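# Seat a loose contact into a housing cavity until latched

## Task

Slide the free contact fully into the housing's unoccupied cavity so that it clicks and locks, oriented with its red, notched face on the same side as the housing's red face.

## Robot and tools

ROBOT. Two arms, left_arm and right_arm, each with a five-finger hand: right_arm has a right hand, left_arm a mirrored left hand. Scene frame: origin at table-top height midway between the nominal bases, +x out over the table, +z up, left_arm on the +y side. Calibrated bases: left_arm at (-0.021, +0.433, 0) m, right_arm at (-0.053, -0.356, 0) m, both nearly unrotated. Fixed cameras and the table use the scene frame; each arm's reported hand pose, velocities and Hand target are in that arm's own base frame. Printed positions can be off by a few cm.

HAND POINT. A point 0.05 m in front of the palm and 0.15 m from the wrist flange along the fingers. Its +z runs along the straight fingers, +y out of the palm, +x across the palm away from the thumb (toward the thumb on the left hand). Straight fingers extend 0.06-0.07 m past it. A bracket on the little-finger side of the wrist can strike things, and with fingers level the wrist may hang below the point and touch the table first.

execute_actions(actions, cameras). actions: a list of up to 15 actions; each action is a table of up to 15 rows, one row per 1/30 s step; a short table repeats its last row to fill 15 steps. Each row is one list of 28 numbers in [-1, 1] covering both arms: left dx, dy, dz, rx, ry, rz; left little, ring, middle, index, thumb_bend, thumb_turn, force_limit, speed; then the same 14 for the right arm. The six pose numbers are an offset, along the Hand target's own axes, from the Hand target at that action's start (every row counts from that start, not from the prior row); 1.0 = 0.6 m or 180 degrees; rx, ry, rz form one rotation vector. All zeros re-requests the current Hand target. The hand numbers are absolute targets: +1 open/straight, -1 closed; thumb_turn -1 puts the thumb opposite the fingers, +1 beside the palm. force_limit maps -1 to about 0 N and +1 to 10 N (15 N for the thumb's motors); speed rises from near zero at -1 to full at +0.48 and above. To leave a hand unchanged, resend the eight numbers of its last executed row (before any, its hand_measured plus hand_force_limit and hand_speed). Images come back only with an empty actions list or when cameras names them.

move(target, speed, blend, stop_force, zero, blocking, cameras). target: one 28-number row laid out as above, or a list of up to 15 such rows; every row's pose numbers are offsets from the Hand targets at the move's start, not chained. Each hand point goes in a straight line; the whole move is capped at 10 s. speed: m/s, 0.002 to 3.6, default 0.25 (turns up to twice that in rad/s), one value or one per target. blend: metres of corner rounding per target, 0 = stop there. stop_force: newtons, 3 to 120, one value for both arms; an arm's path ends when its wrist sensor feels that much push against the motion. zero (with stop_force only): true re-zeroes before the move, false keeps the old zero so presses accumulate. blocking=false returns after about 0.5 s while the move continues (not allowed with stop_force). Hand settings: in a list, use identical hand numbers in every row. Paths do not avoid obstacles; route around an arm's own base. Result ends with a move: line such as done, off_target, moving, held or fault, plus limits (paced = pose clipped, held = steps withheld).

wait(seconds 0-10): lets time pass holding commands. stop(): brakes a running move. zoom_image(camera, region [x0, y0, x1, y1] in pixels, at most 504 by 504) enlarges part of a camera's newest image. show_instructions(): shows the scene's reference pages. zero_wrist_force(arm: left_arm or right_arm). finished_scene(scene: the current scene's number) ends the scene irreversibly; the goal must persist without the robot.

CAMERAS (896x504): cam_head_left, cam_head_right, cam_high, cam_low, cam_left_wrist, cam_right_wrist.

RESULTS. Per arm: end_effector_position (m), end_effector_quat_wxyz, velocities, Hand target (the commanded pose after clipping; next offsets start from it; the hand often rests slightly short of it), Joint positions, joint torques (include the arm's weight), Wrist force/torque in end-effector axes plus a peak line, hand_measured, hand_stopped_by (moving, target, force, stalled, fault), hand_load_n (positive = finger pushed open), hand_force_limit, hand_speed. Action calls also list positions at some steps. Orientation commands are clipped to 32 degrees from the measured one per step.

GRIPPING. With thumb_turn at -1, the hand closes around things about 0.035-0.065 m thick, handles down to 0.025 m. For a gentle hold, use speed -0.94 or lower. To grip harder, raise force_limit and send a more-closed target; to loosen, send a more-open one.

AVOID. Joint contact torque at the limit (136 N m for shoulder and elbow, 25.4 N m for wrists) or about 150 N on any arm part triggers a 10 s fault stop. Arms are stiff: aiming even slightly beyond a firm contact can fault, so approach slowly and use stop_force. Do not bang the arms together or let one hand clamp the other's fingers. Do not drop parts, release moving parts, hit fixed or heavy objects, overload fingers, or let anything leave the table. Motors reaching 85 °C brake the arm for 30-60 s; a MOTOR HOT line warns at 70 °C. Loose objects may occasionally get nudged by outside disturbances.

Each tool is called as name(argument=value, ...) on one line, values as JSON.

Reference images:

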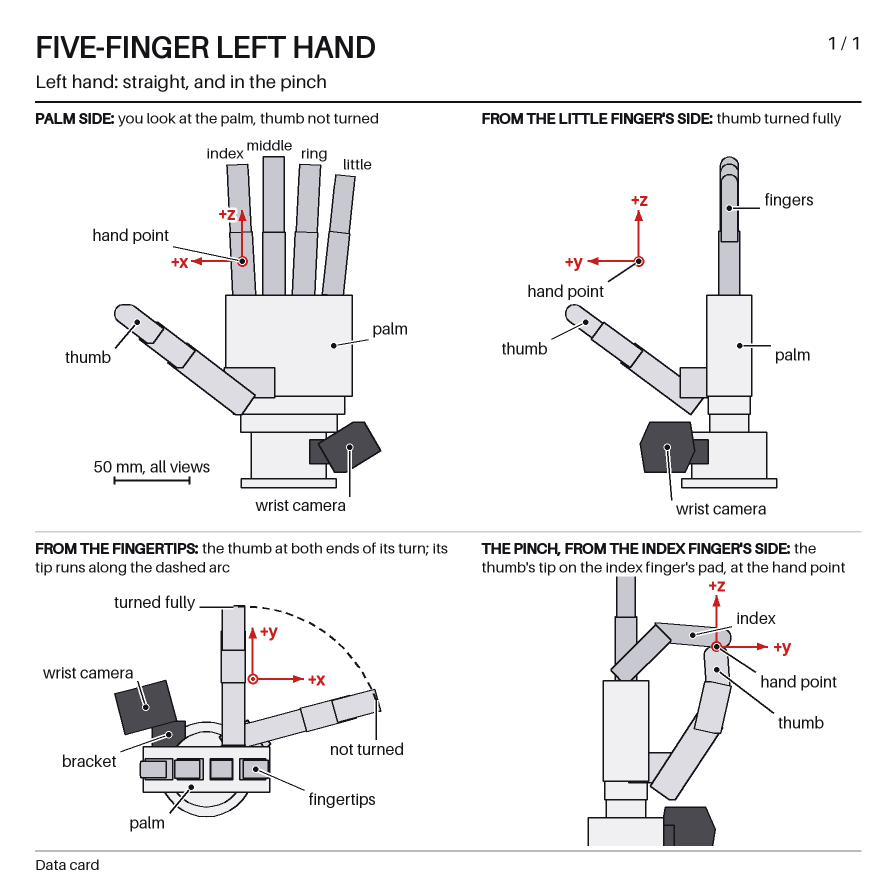

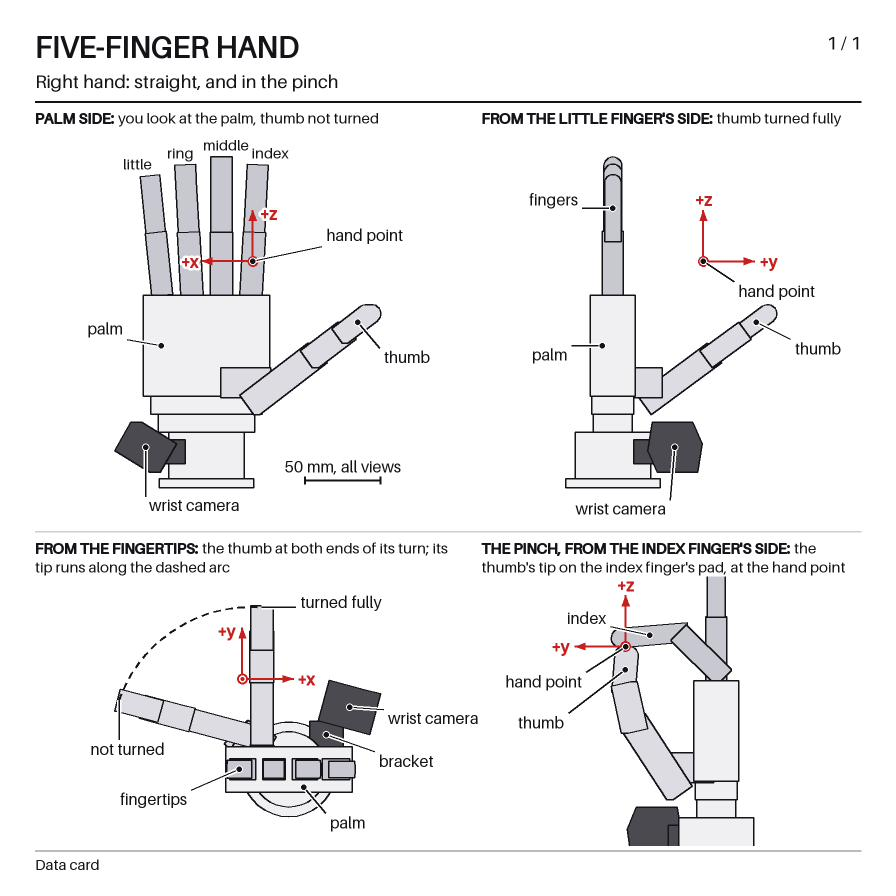

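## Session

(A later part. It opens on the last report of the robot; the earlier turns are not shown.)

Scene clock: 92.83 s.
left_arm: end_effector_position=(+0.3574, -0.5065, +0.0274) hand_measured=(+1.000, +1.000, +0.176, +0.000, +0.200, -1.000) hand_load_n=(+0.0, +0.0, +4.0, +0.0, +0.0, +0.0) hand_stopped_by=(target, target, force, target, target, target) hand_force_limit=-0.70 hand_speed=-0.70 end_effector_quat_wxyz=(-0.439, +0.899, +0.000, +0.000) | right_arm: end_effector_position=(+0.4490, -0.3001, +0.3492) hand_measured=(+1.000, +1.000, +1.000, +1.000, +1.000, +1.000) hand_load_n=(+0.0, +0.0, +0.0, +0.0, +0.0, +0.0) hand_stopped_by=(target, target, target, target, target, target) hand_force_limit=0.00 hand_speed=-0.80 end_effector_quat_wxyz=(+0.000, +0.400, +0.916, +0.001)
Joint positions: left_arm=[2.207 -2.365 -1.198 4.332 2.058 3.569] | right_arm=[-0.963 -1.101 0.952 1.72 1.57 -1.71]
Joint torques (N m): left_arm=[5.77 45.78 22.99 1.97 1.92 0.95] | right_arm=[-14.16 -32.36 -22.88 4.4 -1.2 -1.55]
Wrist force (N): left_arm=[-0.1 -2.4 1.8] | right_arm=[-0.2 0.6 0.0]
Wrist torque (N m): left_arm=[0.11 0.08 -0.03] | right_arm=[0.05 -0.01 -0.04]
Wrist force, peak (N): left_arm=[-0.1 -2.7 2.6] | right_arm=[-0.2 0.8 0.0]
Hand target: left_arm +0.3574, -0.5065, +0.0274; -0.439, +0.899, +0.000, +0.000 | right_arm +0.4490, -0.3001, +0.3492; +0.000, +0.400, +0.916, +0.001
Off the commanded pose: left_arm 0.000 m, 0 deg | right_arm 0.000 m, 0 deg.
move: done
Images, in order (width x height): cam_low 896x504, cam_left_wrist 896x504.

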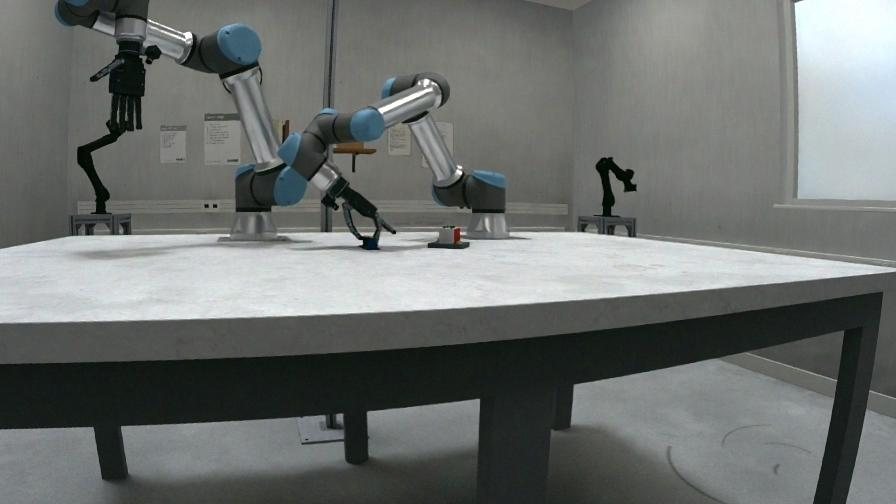

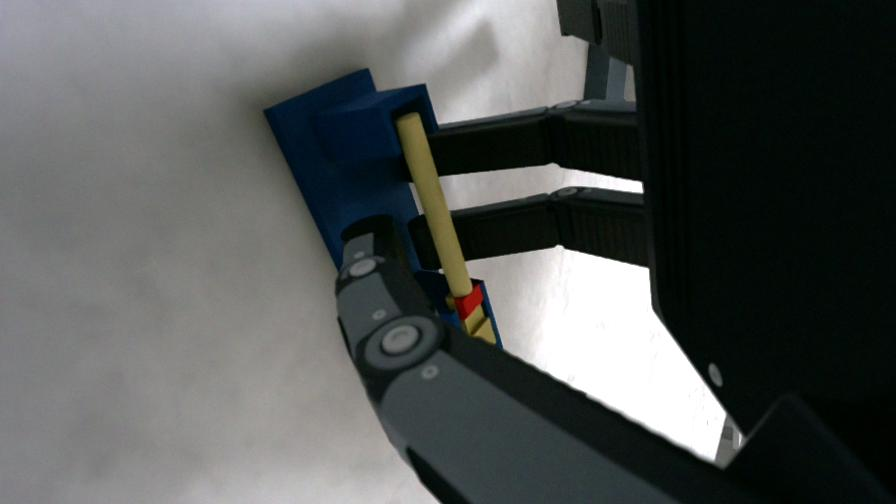

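move(target=[0,0,0,0,0,0,1,1,1,0.1,0.2,-0.7,-0.7,0,0,0,0,0,0,0,1,1,1,1,1,1,0,-0.8], speed=0.05, cameras=["cam_left_wrist","cam_low"])

zoom_image(camera="cam_left_wrist", region=[260, 100, 560, 400])

Scene clock: 97.40 s.
left_arm: end_effector_position=(+0.3574, -0.5065, +0.0274) hand_measured=(+1.000, +1.000, +1.000, +0.100, +0.200, -0.700) hand_load_n=(+0.0, +0.0, +0.0, +0.0, +0.0, +0.0) hand_stopped_by=(target, target, target, target, target, target) hand_force_limit=-0.70 hand_speed=0.00 end_effector_quat_wxyz=(-0.439, +0.899, +0.000, +0.000) | right_arm: end_effector_position=(+0.4490, -0.3001, +0.3492) hand_measured=(+1.000, +1.000, +1.000, +1.000, +1.000, +1.000) hand_load_n=(+0.0, +0.0, +0.0, +0.0, +0.0, +0.0) hand_stopped_by=(target, target, target, target, target, target) hand_force_limit=0.00 hand_speed=-0.80 end_effector_quat_wxyz=(+0.000, +0.400, +0.916, +0.001)
Joint positions: left_arm=[2.207 -2.365 -1.198 4.332 2.058 3.569] | right_arm=[-0.963 -1.101 0.952 1.72 1.57 -1.71]
Joint torques (N m): left_arm=[-8.97 45.86 12.23 1.25 -0.44 -1.29] | right_arm=[-12.85 -32.56 -22.04 4.41 -1.26 -1.35]
Wrist force (N): left_arm=[0.1 -0.2 0.1] | right_arm=[-0.2 0.7 0.0]
Wrist torque (N m): left_arm=[0.01 0.02 -0.06] | right_arm=[0.08 0.00 -0.04]
Wrist force, peak (N): left_arm=[0.0 -3.1 1.8] | right_arm=[-0.1 1.0 -0.2]
Hand target: left_arm +0.3574, -0.5065, +0.0274; -0.439, +0.899, +0.000, +0.000 | right_arm +0.4490, -0.3001, +0.3492; +0.000, +0.400, +0.916, +0.001
Off the commanded pose: left_arm 0.000 m, 0 deg | right_arm 0.000 m, 0 deg.
move: done
Images, in order (width x height): cam_low 896x504, cam_left_wrist 896x504.

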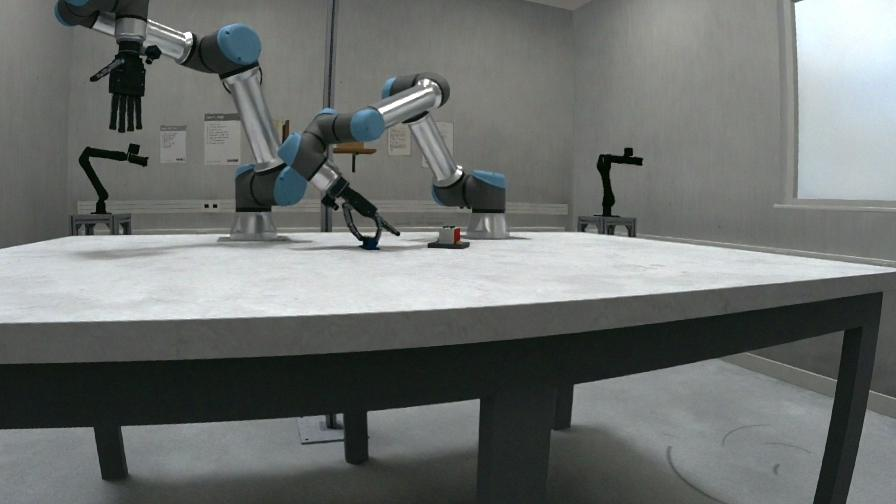

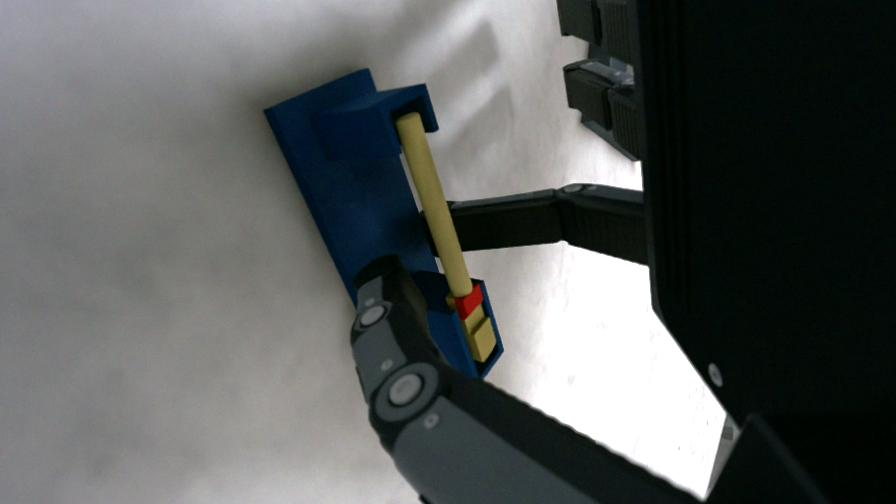

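Scaled by 1.680.

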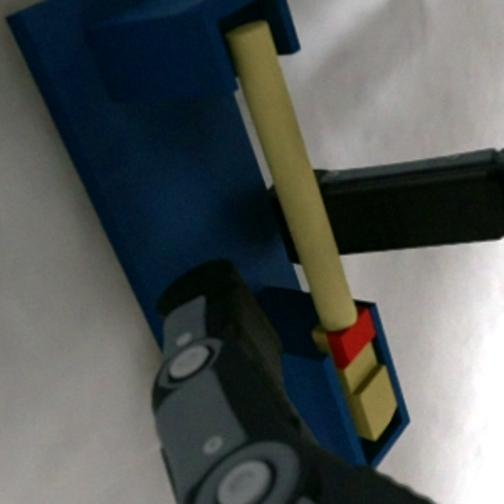

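move(target=[0,0,0,0,0,0,1,1,1,-0.3,0.2,-0.7,-0.8,-0.93,0,0,0,0,0,0,1,1,1,1,1,1,0,-0.8], speed=0.05, cameras=["cam_left_wrist","cam_low"])

zoom_image(camera="cam_left_wrist", region=[260, 100, 560, 400])

Scene clock: 99.87 s.
left_arm: end_effector_position=(+0.3574, -0.5065, +0.0274) hand_measured=(+1.000, +1.000, +1.000, -0.102, +0.200, -0.700) hand_load_n=(+0.0, +0.0, +0.0, +2.5, +0.0, +0.0) hand_stopped_by=(target, target, target, force, target, target) hand_force_limit=-0.80 hand_speed=-0.93 end_effector_quat_wxyz=(-0.439, +0.899, +0.000, +0.000) | right_arm: end_effector_position=(+0.4490, -0.3001, +0.3492) hand_measured=(+1.000, +1.000, +1.000, +1.000, +1.000, +1.000) hand_load_n=(-0.5, +0.0, +0.0, +0.0, +0.0, +0.0) hand_stopped_by=(target, target, target, target, target, target) hand_force_limit=0.00 hand_speed=-0.80 end_effector_quat_wxyz=(+0.000, +0.400, +0.916, +0.001)
Joint positions: left_arm=[2.207 -2.365 -1.198 4.332 2.058 3.569] | right_arm=[-0.963 -1.101 0.952 1.72 1.57 -1.71]
Joint torques (N m): left_arm=[-9.27 46.56 12.56 -1.32 2.9 -1.34] | right_arm=[-12.96 -32.77 -22.53 4.44 -1.34 -1.45]
Wrist force (N): left_arm=[-0.1 -1.2 2.1] | right_arm=[0.0 0.4 -0.2]
Wrist torque (N m): left_arm=[0.02 0.07 -0.09] | right_arm=[0.03 -0.02 -0.04]
Wrist force, peak (N): left_arm=[0.1 -1.5 2.1] | right_arm=[-0.4 0.8 -0.2]
Hand target: left_arm +0.3574, -0.5065, +0.0274; -0.439, +0.899, +0.000, +0.000 | right_arm +0.4490, -0.3001, +0.3492; +0.000, +0.400, +0.916, +0.001
Off the commanded pose: left_arm 0.000 m, 0 deg | right_arm 0.000 m, 0 deg.
move: done
Images, in order (width x height): cam_low 896x504, cam_left_wrist 896x504.

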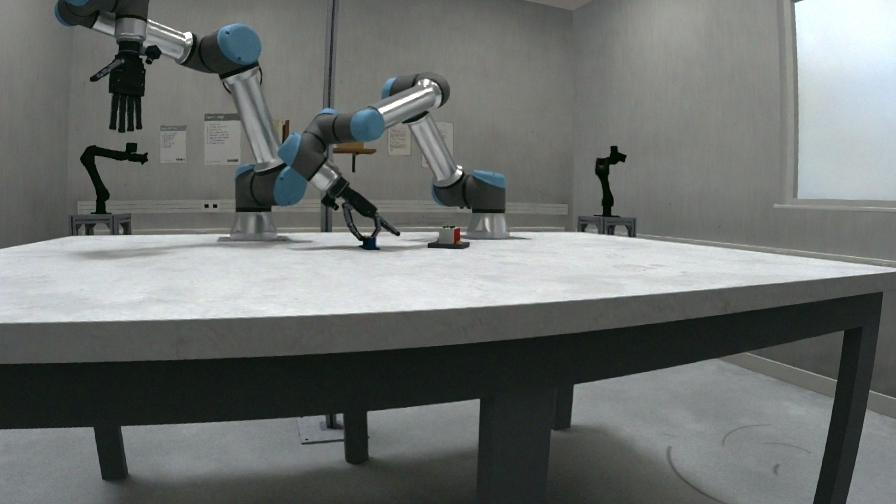

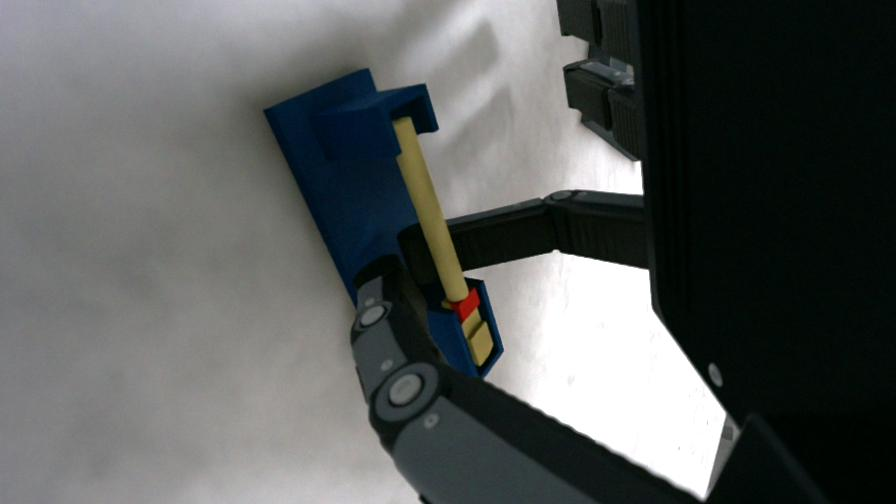

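Scaled by 1.680.

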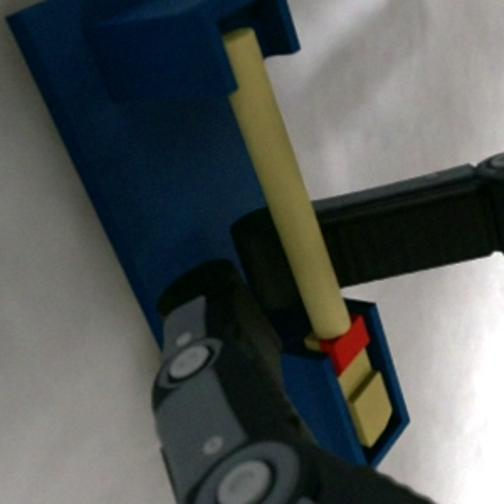

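move(target=[0,0,0,0,0,0,1,1,1,-0.3,-0.3,-0.7,-0.75,-0.92,0,0,0,0,0,0,1,1,1,1,1,1,0,-0.8], speed=0.05, cameras=["cam_left_wrist","cam_low"])

zoom_image(camera="cam_left_wrist", region=[260, 100, 560, 400])

Scene clock: 105.53 s.
left_arm: end_effector_position=(+0.3574, -0.5065, +0.0274) hand_measured=(+1.000, +1.000, +1.000, -0.102, -0.300, -0.700) hand_load_n=(+0.0, +0.0, +0.0, +2.5, +0.0, +0.0) hand_stopped_by=(target, target, target, force, target, target) hand_force_limit=-0.75 hand_speed=-0.92 end_effector_quat_wxyz=(-0.439, +0.899, +0.000, +0.000) | right_arm: end_effector_position=(+0.4490, -0.3001, +0.3492) hand_measured=(+1.000, +1.000, +1.000, +1.000, +1.000, +1.000) hand_load_n=(+0.0, +0.0, +0.5, +0.0, +0.0, +0.0) hand_stopped_by=(target, target, target, target, target, target) hand_force_limit=0.00 hand_speed=-0.80 end_effector_quat_wxyz=(+0.000, +0.400, +0.916, +0.001)
Joint positions: left_arm=[2.207 -2.365 -1.198 4.332 2.058 3.569] | right_arm=[-0.963 -1.101 0.952 1.72 1.57 -1.71]
Joint torques (N m): left_arm=[-9.66 47.59 12.28 -1.3 1.27 -1.15] | right_arm=[-13.16 -33.06 -21.94 4.32 -1.26 -1.49]
Wrist force (N): left_arm=[-0.5 -0.8 1.8] | right_arm=[-0.2 0.3 -0.2]
Wrist torque (N m): left_arm=[0.02 0.01 -0.08] | right_arm=[0.01 0.00 -0.05]
Wrist force, peak (N): left_arm=[0.1 -1.6 2.2] | right_arm=[0.1 0.9 -0.1]
Hand target: left_arm +0.3574, -0.5065, +0.0274; -0.439, +0.899, +0.000, +0.000 | right_arm +0.4490, -0.3001, +0.3492; +0.000, +0.400, +0.916, +0.001
Off the commanded pose: left_arm 0.000 m, 0 deg | right_arm 0.000 m, 0 deg.
move: done
Images, in order (width x height): cam_low 896x504, cam_left_wrist 896x504.

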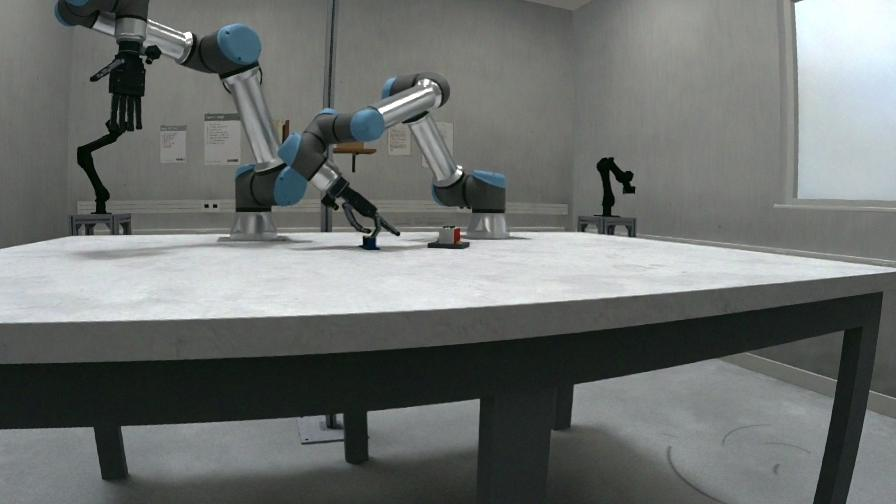

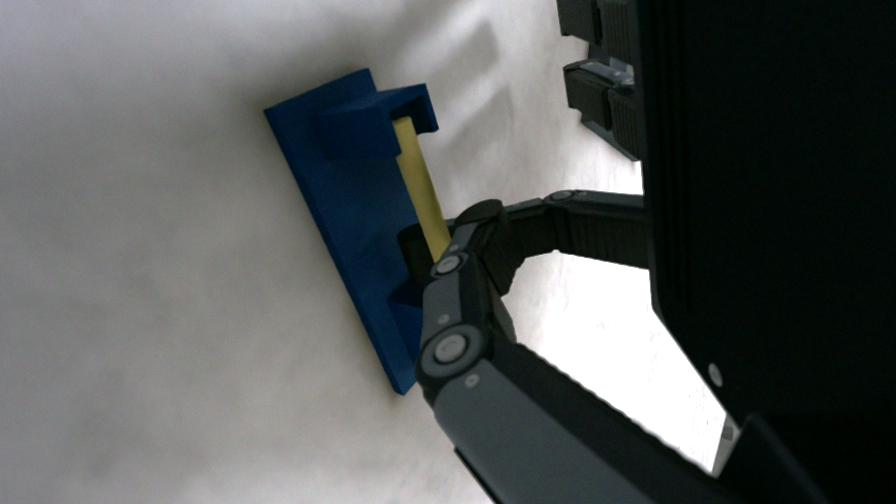

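Scaled by 1.680.

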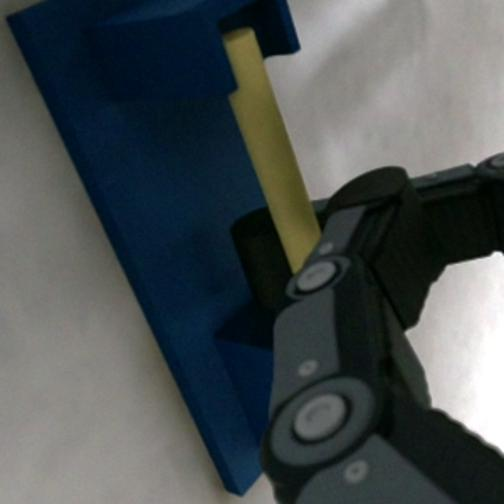

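move(target=[0,0,0,0,0,0,1,1,1,0.0,0.1,-0.45,-0.75,-0.5,0,0,0,0,0,0,1,1,1,1,1,1,0,-0.8], speed=0.05, cameras=["cam_left_wrist"])

zoom_image(camera="cam_left_wrist", region=[260, 100, 560, 400])

Scene clock: 107.93 s.
left_arm: end_effector_position=(+0.3574, -0.5065, +0.0274) hand_measured=(+1.000, +1.000, +1.000, +0.000, +0.100, -0.450) hand_load_n=(+0.0, +0.0, +0.0, +0.0, +0.0, +0.0) hand_stopped_by=(target, target, target, target, target, target) hand_force_limit=-0.75 hand_speed=-0.50 end_effector_quat_wxyz=(-0.439, +0.899, +0.000, +0.000) | right_arm: end_effector_position=(+0.4490, -0.3001, +0.3492) hand_measured=(+1.000, +1.000, +1.000, +1.000, +1.000, +1.000) hand_load_n=(+0.0, +0.0, +0.0, +0.0, +0.0, +0.0) hand_stopped_by=(target, target, target, target, target, target) hand_force_limit=0.00 hand_speed=-0.80 end_effector_quat_wxyz=(+0.000, +0.400, +0.916, +0.001)
Joint positions: left_arm=[2.207 -2.365 -1.198 4.332 2.058 3.569] | right_arm=[-0.963 -1.101 0.952 1.72 1.57 -1.71]
Joint torques (N m): left_arm=[-9.6 48.73 13.22 -1.24 0.85 -1.1] | right_arm=[-12.51 -32.69 -21.31 4.37 -1.39 -1.45]
Wrist force (N): left_arm=[0.0 -0.3 -0.1] | right_arm=[0.0 0.8 0.0]
Wrist torque (N m): left_arm=[0.02 0.02 -0.07] | right_arm=[0.07 -0.02 -0.03]
Wrist force, peak (N): left_arm=[-0.8 -1.2 1.8] | right_arm=[0.2 0.9 0.1]
Hand target: left_arm +0.3574, -0.5065, +0.0274; -0.439, +0.899, +0.000, +0.000 | right_arm +0.4490, -0.3001, +0.3492; +0.000, +0.400, +0.916, +0.001
Off the commanded pose: left_arm 0.000 m, 0 deg | right_arm 0.000 m, 0 deg.
move: done
Images, in order (width x height): cam_left_wrist 896x504.

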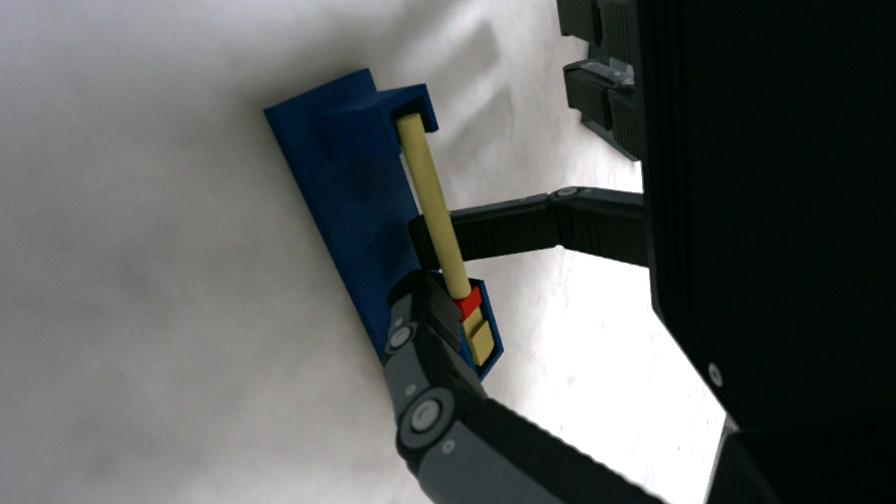

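Scaled by 1.680.

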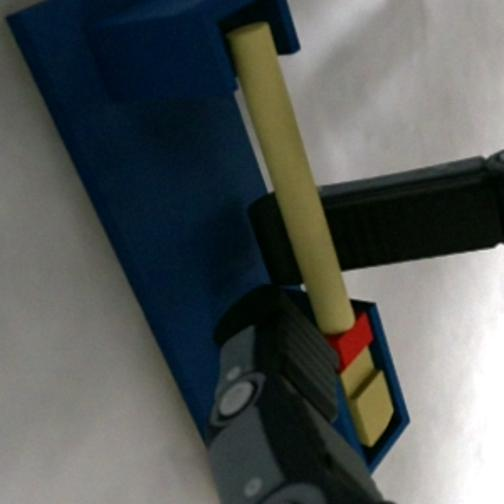

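move(target=[0,0,0.00667,0,0,0,1,1,1,0.05,0.1,-0.6,-0.75,-0.5,0,0,0,0,0,0,1,1,1,1,1,1,0,-0.8], speed=0.03, cameras=[])

move(target=[0,0,0,0,0,0,1,1,1,0.05,-0.05,-0.6,-0.8,-0.9,0,0,0,0,0,0,1,1,1,1,1,1,0,-0.8], speed=0.05, cameras=["cam_left_wrist"])

zoom_image(camera="cam_left_wrist", region=[260, 100, 560, 400])

Scene clock: 109.47 s.
left_arm: end_effector_position=(+0.3574, -0.5033, +0.0249) hand_measured=(+1.000, +1.000, +1.000, +0.050, +0.100, -0.600) hand_load_n=(+0.0, +0.0, +0.0, +0.0, +0.0, +0.0) hand_stopped_by=(target, target, target, target, target, target) hand_force_limit=-0.75 hand_speed=-0.50 end_effector_quat_wxyz=(-0.439, +0.899, +0.000, +0.000) | right_arm: end_effector_position=(+0.4490, -0.3001, +0.3492) hand_measured=(+1.000, +1.000, +1.000, +1.000, +1.000, +1.000) hand_load_n=(+0.0, +0.0, +0.0, +0.0, +0.0, +0.0) hand_stopped_by=(target, target, target, target, target, target) hand_force_limit=0.00 hand_speed=-0.80 end_effector_quat_wxyz=(+0.000, +0.400, +0.916, +0.001)
Joint positions: left_arm=[2.209 -2.36 -1.213 4.344 2.06 3.571] | right_arm=[-0.963 -1.101 0.952 1.72 1.57 -1.71]
Joint torques (N m): left_arm=[9.21 55.55 24.09 0.78 2.6 2.03] | right_arm=[-12.07 -33.87 -21.85 4.4 -1.43 -1.39]
Wrist force (N): left_arm=[-0.2 -0.2 -0.1] | right_arm=[-0.1 0.5 -0.1]
Wrist torque (N m): left_arm=[0.03 0.06 -0.08] | right_arm=[0.05 0.00 -0.03]
Wrist force, peak (N): left_arm=[0.0 -0.4 -0.3] | right_arm=[-0.2 0.9 0.0]
Hand target: left_arm +0.3574, -0.5033, +0.0250; -0.439, +0.899, +0.000, +0.000 | right_arm +0.4490, -0.3001, +0.3492; +0.000, +0.400, +0.916, +0.001
Off the commanded pose: left_arm 0.000 m, 0 deg | right_arm 0.000 m, 0 deg.
move: done
No camera images: "cameras" was empty.

Scene clock: 110.77 s.
left_arm: end_effector_position=(+0.3574, -0.5033, +0.0250) hand_measured=(+1.000, +1.000, +1.000, +0.050, -0.050, -0.600) hand_load_n=(+0.0, +0.0, +0.0, +0.0, +1.0, +0.0) hand_stopped_by=(target, target, target, target, target, target) hand_force_limit=-0.80 hand_speed=-0.90 end_effector_quat_wxyz=(-0.439, +0.899, +0.000, +0.000) | right_arm: end_effector_position=(+0.4490, -0.3001, +0.3492) hand_measured=(+1.000, +1.000, +1.000, +1.000, +1.000, +1.000) hand_load_n=(+0.0, +0.0, +0.0, +0.0, +0.0, +0.0) hand_stopped_by=(target, target, target, target, target, target) hand_force_limit=0.00 hand_speed=-0.80 end_effector_quat_wxyz=(+0.000, +0.400, +0.916, +0.001)
Joint positions: left_arm=[2.209 -2.36 -1.212 4.344 2.06 3.571] | right_arm=[-0.963 -1.101 0.952 1.72 1.57 -1.71]
Joint torques (N m): left_arm=[-6.57 48.56 28.16 -1.73 -1.6 -1.43] | right_arm=[-12.98 -33.27 -21.94 4.29 -1.26 -1.35]
Wrist force (N): left_arm=[0.0 0.1 -1.1] | right_arm=[-0.1 0.7 -0.3]
Wrist torque (N m): left_arm=[0.04 0.04 -0.07] | right_arm=[0.08 -0.01 -0.03]
Wrist force, peak (N): left_arm=[0.2 0.5 -1.1] | right_arm=[-0.3 1.0 -0.3]
Hand target: left_arm +0.3574, -0.5033, +0.0250; -0.439, +0.899, +0.000, +0.000 | right_arm +0.4490, -0.3001, +0.3492; +0.000, +0.400, +0.916, +0.001
Off the commanded pose: left_arm 0.000 m, 0 deg | right_arm 0.000 m, 0 deg.
move: done
Images, in order (width x height): cam_left_wrist 896x504.

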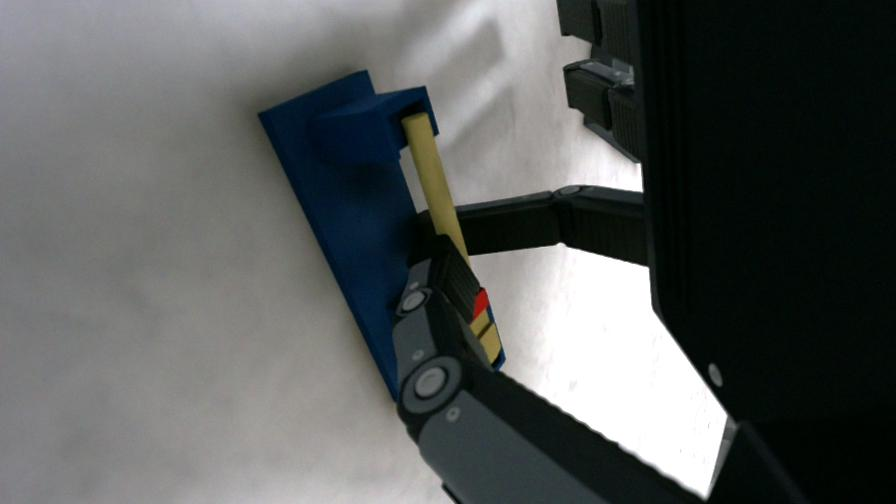

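Scaled by 1.680.

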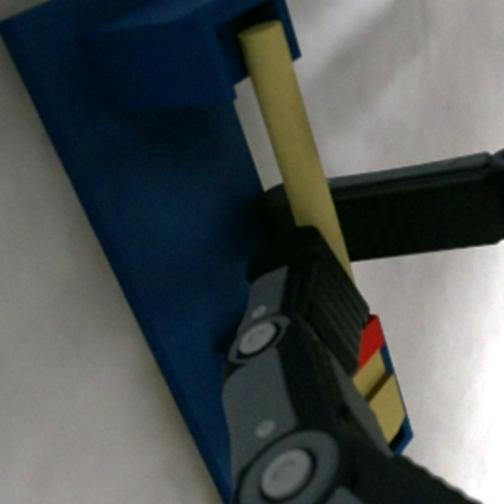

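move(target=[0,0,0,0,0,0,1,1,1,0.05,0.1,-0.6,-0.8,-0.5,0,0,0,0,0,0,1,1,1,1,1,1,0,-0.8], speed=0.05, cameras=[])

move(target=[0,0,-0.0035,0,0,0,1,1,1,0.05,0.1,-0.6,-0.8,-0.5,0,0,0,0,0,0,1,1,1,1,1,1,0,-0.8], speed=0.05, cameras=[])

move(target=[0,0,0,0,0,0,1,1,1,0.05,-0.2,-0.6,-0.85,-0.88,0,0,0,0,0,0,1,1,1,1,1,1,0,-0.8], speed=0.05, cameras=["cam_left_wrist"])

zoom_image(camera="cam_left_wrist", region=[260, 100, 560, 400])

Scene clock: 112.73 s.
left_arm: end_effector_position=(+0.3574, -0.5034, +0.0250) hand_measured=(+1.000, +1.000, +1.000, +0.050, +0.100, -0.600) hand_load_n=(+0.0, +0.0, +0.0, +0.0, +0.0, +0.0) hand_stopped_by=(target, target, target, target, target, target) hand_force_limit=-0.80 hand_speed=-0.50 end_effector_quat_wxyz=(-0.439, +0.899, +0.000, +0.000) | right_arm: end_effector_position=(+0.4490, -0.3001, +0.3492) hand_measured=(+1.000, +1.000, +1.000, +1.000, +1.000, +1.000) hand_load_n=(+0.0, +0.0, +0.0, +0.0, -0.5, +0.0) hand_stopped_by=(target, target, target, target, target, target) hand_force_limit=0.00 hand_speed=-0.80 end_effector_quat_wxyz=(+0.000, +0.400, +0.916, +0.001)
Joint positions: left_arm=[2.209 -2.36 -1.212 4.344 2.06 3.571] | right_arm=[-0.963 -1.101 0.952 1.72 1.57 -1.71]
Joint torques (N m): left_arm=[-9.62 48.1 25.24 -1.62 -1.96 -1.46] | right_arm=[-12.98 -33.41 -21.25 4.5 -1.42 -1.47]
Wrist force (N): left_arm=[0.1 -0.3 0.2] | right_arm=[-0.2 0.6 -0.1]
Wrist torque (N m): left_arm=[-0.01 0.03 -0.06] | right_arm=[0.05 0.00 -0.04]
Wrist force, peak (N): left_arm=[0.0 0.4 -1.5] | right_arm=[0.1 0.9 -0.1]
Hand target: left_arm +0.3574, -0.5033, +0.0250; -0.439, +0.899, +0.000, +0.000 | right_arm +0.4490, -0.3001, +0.3492; +0.000, +0.400, +0.916, +0.001
Off the commanded pose: left_arm 0.000 m, 0 deg | right_arm 0.000 m, 0 deg.
move: done
No camera images: "cameras" was empty.

Scene clock: 113.43 s.
left_arm: end_effector_position=(+0.3574, -0.5050, +0.0263) hand_measured=(+1.000, +1.000, +1.000, +0.050, +0.100, -0.600) hand_load_n=(+0.0, +0.0, +0.0, +0.0, +0.0, +0.0) hand_stopped_by=(target, target, target, target, target, target) hand_force_limit=-0.80 hand_speed=-0.50 end_effector_quat_wxyz=(-0.439, +0.899, +0.000, +0.000) | right_arm: end_effector_position=(+0.4490, -0.3001, +0.3492) hand_measured=(+1.000, +1.000, +1.000, +1.000, +1.000, +1.000) hand_load_n=(-0.5, +0.0, +0.0, +0.0, +0.0, +0.0) hand_stopped_by=(target, target, target, target, target, target) hand_force_limit=0.00 hand_speed=-0.80 end_effector_quat_wxyz=(+0.000, +0.400, +0.916, +0.001)
Joint positions: left_arm=[2.208 -2.363 -1.205 4.337 2.059 3.57] | right_arm=[-0.963 -1.101 0.952 1.72 1.57 -1.71]
Joint torques (N m): left_arm=[-10.03 47.3 20.2 -0.43 -1.79 -1.77] | right_arm=[-12.09 -33.1 -21.74 4.29 -1.22 -1.27]
Wrist force (N): left_arm=[0.1 -0.1 0.0] | right_arm=[-0.2 0.5 0.0]
Wrist torque (N m): left_arm=[0.03 0.02 0.11] | right_arm=[0.04 0.00 -0.05]
Wrist force, peak (N): left_arm=[0.0 -0.5 0.1] | right_arm=[0.0 0.7 -0.3]
Hand target: left_arm +0.3574, -0.5050, +0.0263; -0.439, +0.899, +0.000, +0.000 | right_arm +0.4490, -0.3001, +0.3492; +0.000, +0.400, +0.916, +0.001
Off the commanded pose: left_arm 0.000 m, 0 deg | right_arm 0.000 m, 0 deg.
move: done
No camera images: "cameras" was empty.

Scene clock: 115.43 s.
left_arm: end_effector_position=(+0.3574, -0.5050, +0.0263) hand_measured=(+1.000, +1.000, +1.000, +0.050, -0.200, -0.600) hand_load_n=(+0.0, +0.0, +0.0, +0.0, +0.0, +0.0) hand_stopped_by=(target, target, target, target, target, target) hand_force_limit=-0.85 hand_speed=-0.88 end_effector_quat_wxyz=(-0.439, +0.899, +0.000, +0.000) | right_arm: end_effector_position=(+0.4490, -0.3001, +0.3492) hand_measured=(+1.000, +1.000, +1.000, +1.000, +1.000, +1.000) hand_load_n=(+0.0, +0.0, +0.0, +0.0, +0.0, +0.0) hand_stopped_by=(target, target, target, target, target, target) hand_force_limit=0.00 hand_speed=-0.80 end_effector_quat_wxyz=(+0.000, +0.400, +0.916, +0.001)
Joint positions: left_arm=[2.208 -2.363 -1.205 4.338 2.059 3.57] | right_arm=[-0.963 -1.101 0.952 1.72 1.57 -1.71]
Joint torques (N m): left_arm=[2.67 54.66 8.7 1.76 0.8 0.84] | right_arm=[-12.19 -33.88 -20.71 4.39 -1.31 -1.12]
Wrist force (N): left_arm=[0.2 -0.4 0.0] | right_arm=[-0.2 0.7 -0.1]
Wrist torque (N m): left_arm=[-0.01 0.00 0.13] | right_arm=[0.06 0.00 -0.04]
Wrist force, peak (N): left_arm=[0.1 -0.5 0.1] | right_arm=[0.1 0.7 -0.5]
Hand target: left_arm +0.3574, -0.5050, +0.0263; -0.439, +0.899, +0.000, +0.000 | right_arm +0.4490, -0.3001, +0.3492; +0.000, +0.400, +0.916, +0.001
Off the commanded pose: left_arm 0.000 m, 0 deg | right_arm 0.000 m, 0 deg.
move: done
Images, in order (width x height): cam_left_wrist 896x504.

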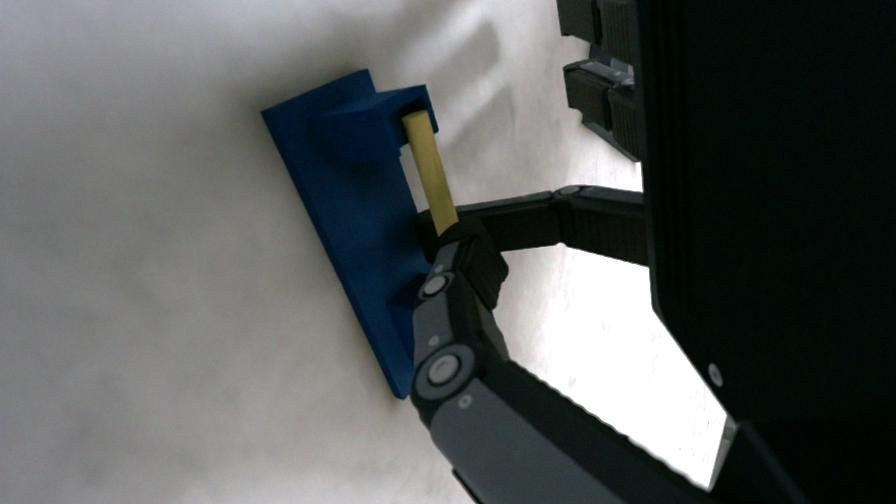

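Scaled by 1.680.

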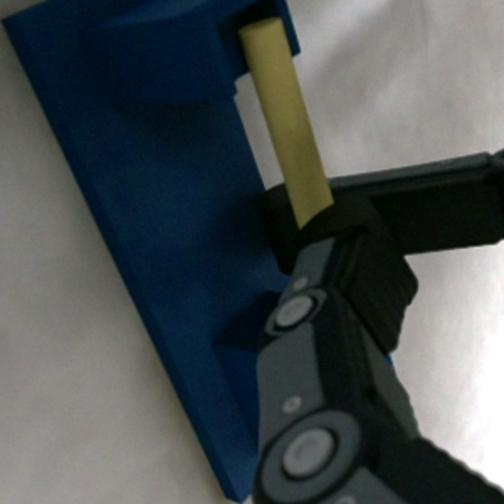

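move(target=[0,0,0,0,0,0,1,1,1,-0.5,-0.2,-0.6,-0.6,-0.93,0,0,0,0,0,0,1,1,1,1,1,1,0,-0.8], speed=0.05, cameras=["cam_left_wrist","cam_low"])

zoom_image(camera="cam_left_wrist", region=[260, 100, 560, 400])

Scene clock: 117.10 s.
left_arm: end_effector_position=(+0.3574, -0.5050, +0.0263) hand_measured=(+1.000, +1.000, +1.000, -0.126, -0.200, -0.600) hand_load_n=(+0.0, +0.0, +0.0, +2.5, -0.5, +0.0) hand_stopped_by=(target, target, target, force, target, target) hand_force_limit=-0.60 hand_speed=-0.93 end_effector_quat_wxyz=(-0.439, +0.899, +0.000, +0.000) | right_arm: end_effector_position=(+0.4490, -0.3001, +0.3492) hand_measured=(+1.000, +1.000, +1.000, +1.000, +1.000, +1.000) hand_load_n=(+0.0, +0.0, +0.0, +0.0, +0.0, +0.0) hand_stopped_by=(target, target, target, target, target, target) hand_force_limit=0.00 hand_speed=-0.80 end_effector_quat_wxyz=(+0.000, +0.400, +0.916, +0.001)
Joint positions: left_arm=[2.208 -2.363 -1.205 4.338 2.059 3.57] | right_arm=[-0.963 -1.101 0.952 1.72 1.57 -1.71]
Joint torques (N m): left_arm=[8.7 54.92 9.59 1.8 2.85 1.4] | right_arm=[-12.86 -33.21 -22.92 4.39 -1.29 -1.39]
Wrist force (N): left_arm=[-0.1 -0.5 0.6] | right_arm=[0.1 0.8 0.0]
Wrist torque (N m): left_arm=[0.04 0.01 0.11] | right_arm=[0.08 -0.04 -0.02]
Wrist force, peak (N): left_arm=[-0.3 -0.6 0.6] | right_arm=[-0.2 0.8 0.1]
Hand target: left_arm +0.3574, -0.5050, +0.0263; -0.439, +0.899, +0.000, +0.000 | right_arm +0.4490, -0.3001, +0.3492; +0.000, +0.400, +0.916, +0.001
Off the commanded pose: left_arm 0.000 m, 0 deg | right_arm 0.000 m, 0 deg.
move: done
Images, in order (width x height): cam_low 896x504, cam_left_wrist 896x504.

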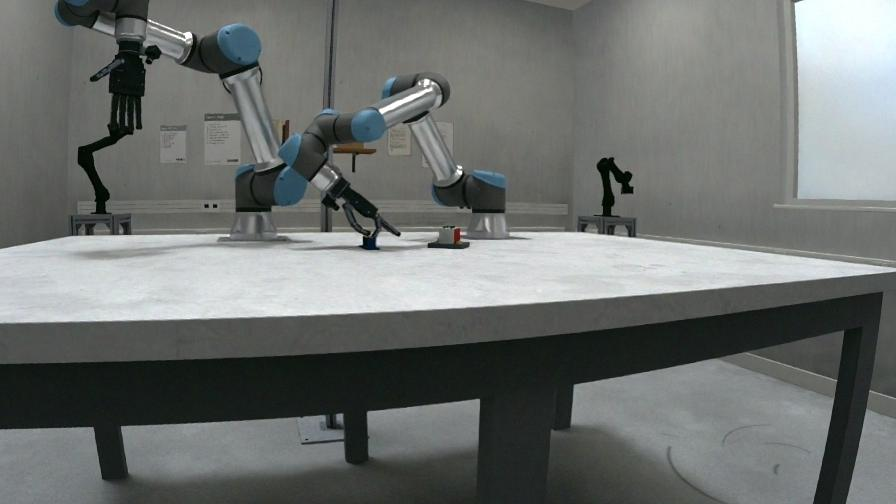

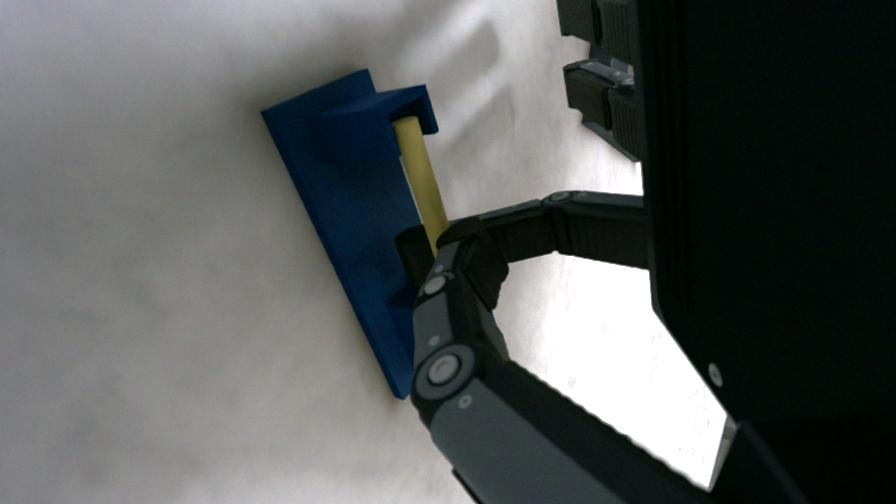

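Scaled by 1.680.

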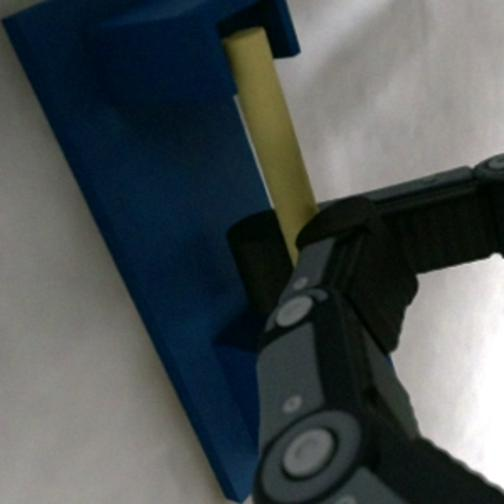

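move(target=[0,0,0,0,0,0,1,1,1,-0.52,-0.2,-0.6,0.0,-0.93,0,0,0,0,0,0,1,1,1,1,1,1,0,-0.8], speed=0.05, cameras=["cam_left_wrist"])

zoom_image(camera="cam_left_wrist", region=[260, 100, 560, 400])

Scene clock: 118.37 s.
left_arm: end_effector_position=(+0.3574, -0.5050, +0.0263) hand_measured=(+1.000, +1.000, +1.000, -0.144, -0.200, -0.600) hand_load_n=(+0.0, +0.0, +0.0, +7.0, -1.5, +0.0) hand_stopped_by=(target, target, target, force, target, target) hand_force_limit=0.00 hand_speed=-0.93 end_effector_quat_wxyz=(-0.439, +0.899, +0.000, +0.000) | right_arm: end_effector_position=(+0.4490, -0.3001, +0.3492) hand_measured=(+1.000, +1.000, +1.000, +1.000, +1.000, +1.000) hand_load_n=(+0.0, +0.0, +0.0, +0.0, +0.0, +0.0) hand_stopped_by=(target, target, target, target, target, target) hand_force_limit=0.00 hand_speed=-0.80 end_effector_quat_wxyz=(+0.000, +0.400, +0.916, +0.001)
Joint positions: left_arm=[2.208 -2.363 -1.205 4.338 2.059 3.57] | right_arm=[-0.963 -1.101 0.952 1.72 1.57 -1.71]
Joint torques (N m): left_arm=[9.01 55.08 10.77 1.81 2.85 1.45] | right_arm=[-13.05 -33.41 -21.41 4.42 -1.26 -1.35]
Wrist force (N): left_arm=[-0.1 -1.4 2.5] | right_arm=[-0.1 0.6 -0.3]
Wrist torque (N m): left_arm=[0.05 -0.02 0.10] | right_arm=[0.07 0.00 -0.04]
Wrist force, peak (N): left_arm=[-0.3 -2.1 2.5] | right_arm=[0.1 0.9 -0.1]
Hand target: left_arm +0.3574, -0.5050, +0.0263; -0.439, +0.899, +0.000, +0.000 | right_arm +0.4490, -0.3001, +0.3492; +0.000, +0.400, +0.916, +0.001
Off the commanded pose: left_arm 0.000 m, 0 deg | right_arm 0.000 m, 0 deg.
move: done
Images, in order (width x height): cam_left_wrist 896x504.

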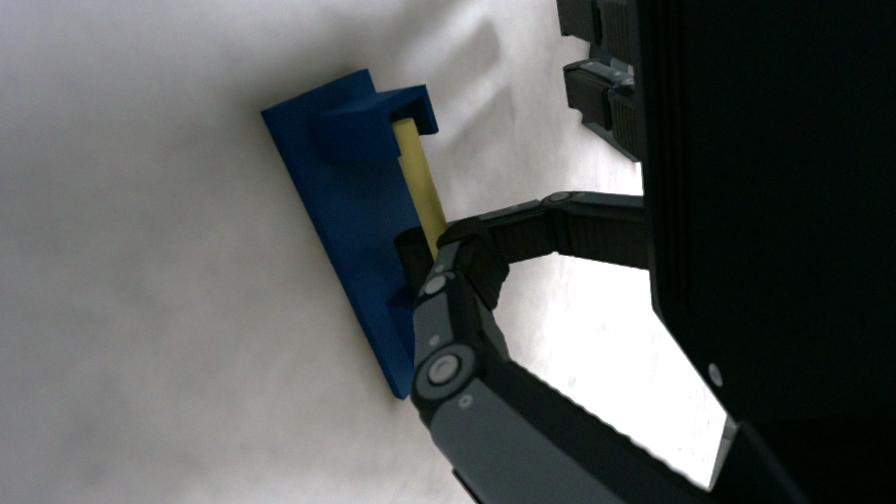

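Scaled by 1.680.

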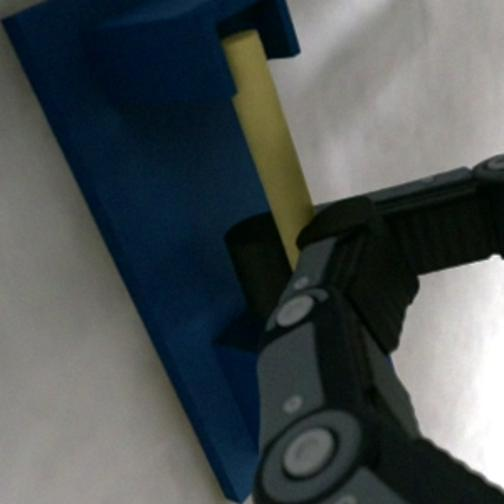

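move(target=[0,-0.01576,-0.01232,0,0,0,1,1,1,-0.52,-0.2,-0.6,0.0,-0.93,0,0,0,0,0,0,1,1,1,1,1,1,0,-0.8], speed=0.03, cameras=["cam_left_wrist","cam_low"])

zoom_image(camera="cam_left_wrist", region=[260, 100, 560, 400])

zoom_image(camera="cam_low", region=[340, 190, 420, 260])

Scene clock: 120.43 s.
left_arm: end_effector_position=(+0.3574, -0.5050, +0.0385) hand_measured=(+1.000, +1.000, +1.000, -0.144, -0.200, -0.600) hand_load_n=(+0.0, +0.0, +0.0, +0.0, +0.0, +0.0) hand_stopped_by=(target, target, target, force, target, target) hand_force_limit=0.00 hand_speed=-0.93 end_effector_quat_wxyz=(-0.439, +0.899, +0.000, +0.000) | right_arm: end_effector_position=(+0.4490, -0.3001, +0.3492) hand_measured=(+1.000, +1.000, +1.000, +1.000, +1.000, +1.000) hand_load_n=(+0.5, +0.0, +0.0, +0.0, +0.0, +0.0) hand_stopped_by=(target, target, target, target, target, target) hand_force_limit=0.00 hand_speed=-0.80 end_effector_quat_wxyz=(+0.000, +0.400, +0.916, +0.001)
Joint positions: left_arm=[2.208 -2.35 -1.193 4.314 2.059 3.57] | right_arm=[-0.963 -1.101 0.952 1.72 1.57 -1.71]
Joint torques (N m): left_arm=[9.19 45.24 14.31 2.25 2.71 1.39] | right_arm=[-12.66 -33.93 -21.86 4.28 -1.39 -1.28]
Wrist force (N): left_arm=[-0.1 -0.3 0.0] | right_arm=[-0.1 0.6 -0.1]
Wrist torque (N m): left_arm=[0.00 0.05 0.11] | right_arm=[0.06 -0.01 -0.04]
Wrist force, peak (N): left_arm=[0.0 -2.0 2.5] | right_arm=[-0.1 0.8 -0.1]
Hand target: left_arm +0.3574, -0.5050, +0.0383; -0.439, +0.899, +0.000, +0.000 | right_arm +0.4490, -0.3001, +0.3492; +0.000, +0.400, +0.916, +0.001
Off the commanded pose: left_arm 0.000 m, 0 deg | right_arm 0.000 m, 0 deg.
move: done
Images, in order (width x height): cam_low 896x504, cam_left_wrist 896x504.

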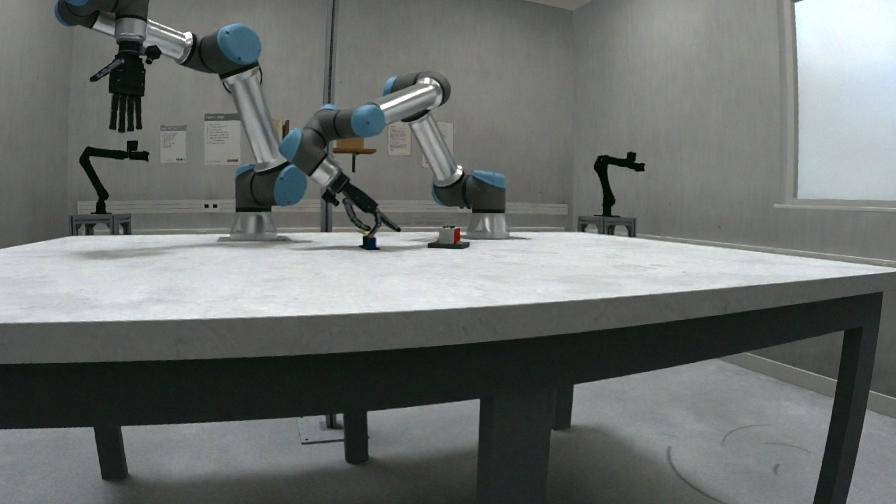

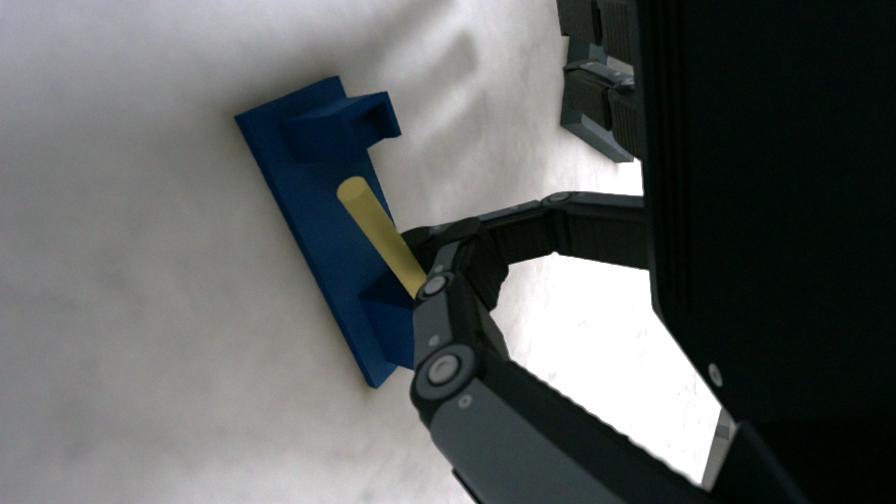

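Scaled by 1.680.

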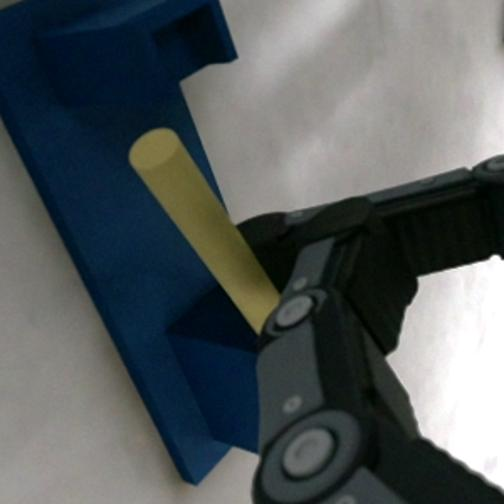

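Scaled by 6.300.

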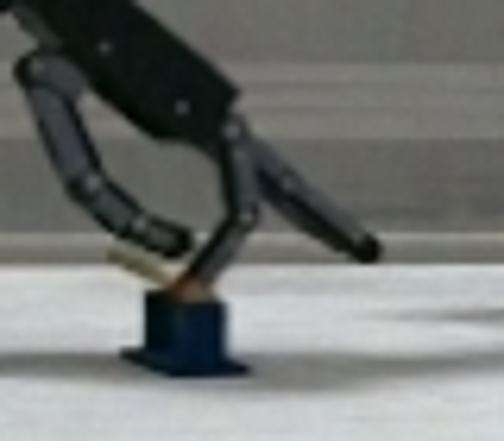

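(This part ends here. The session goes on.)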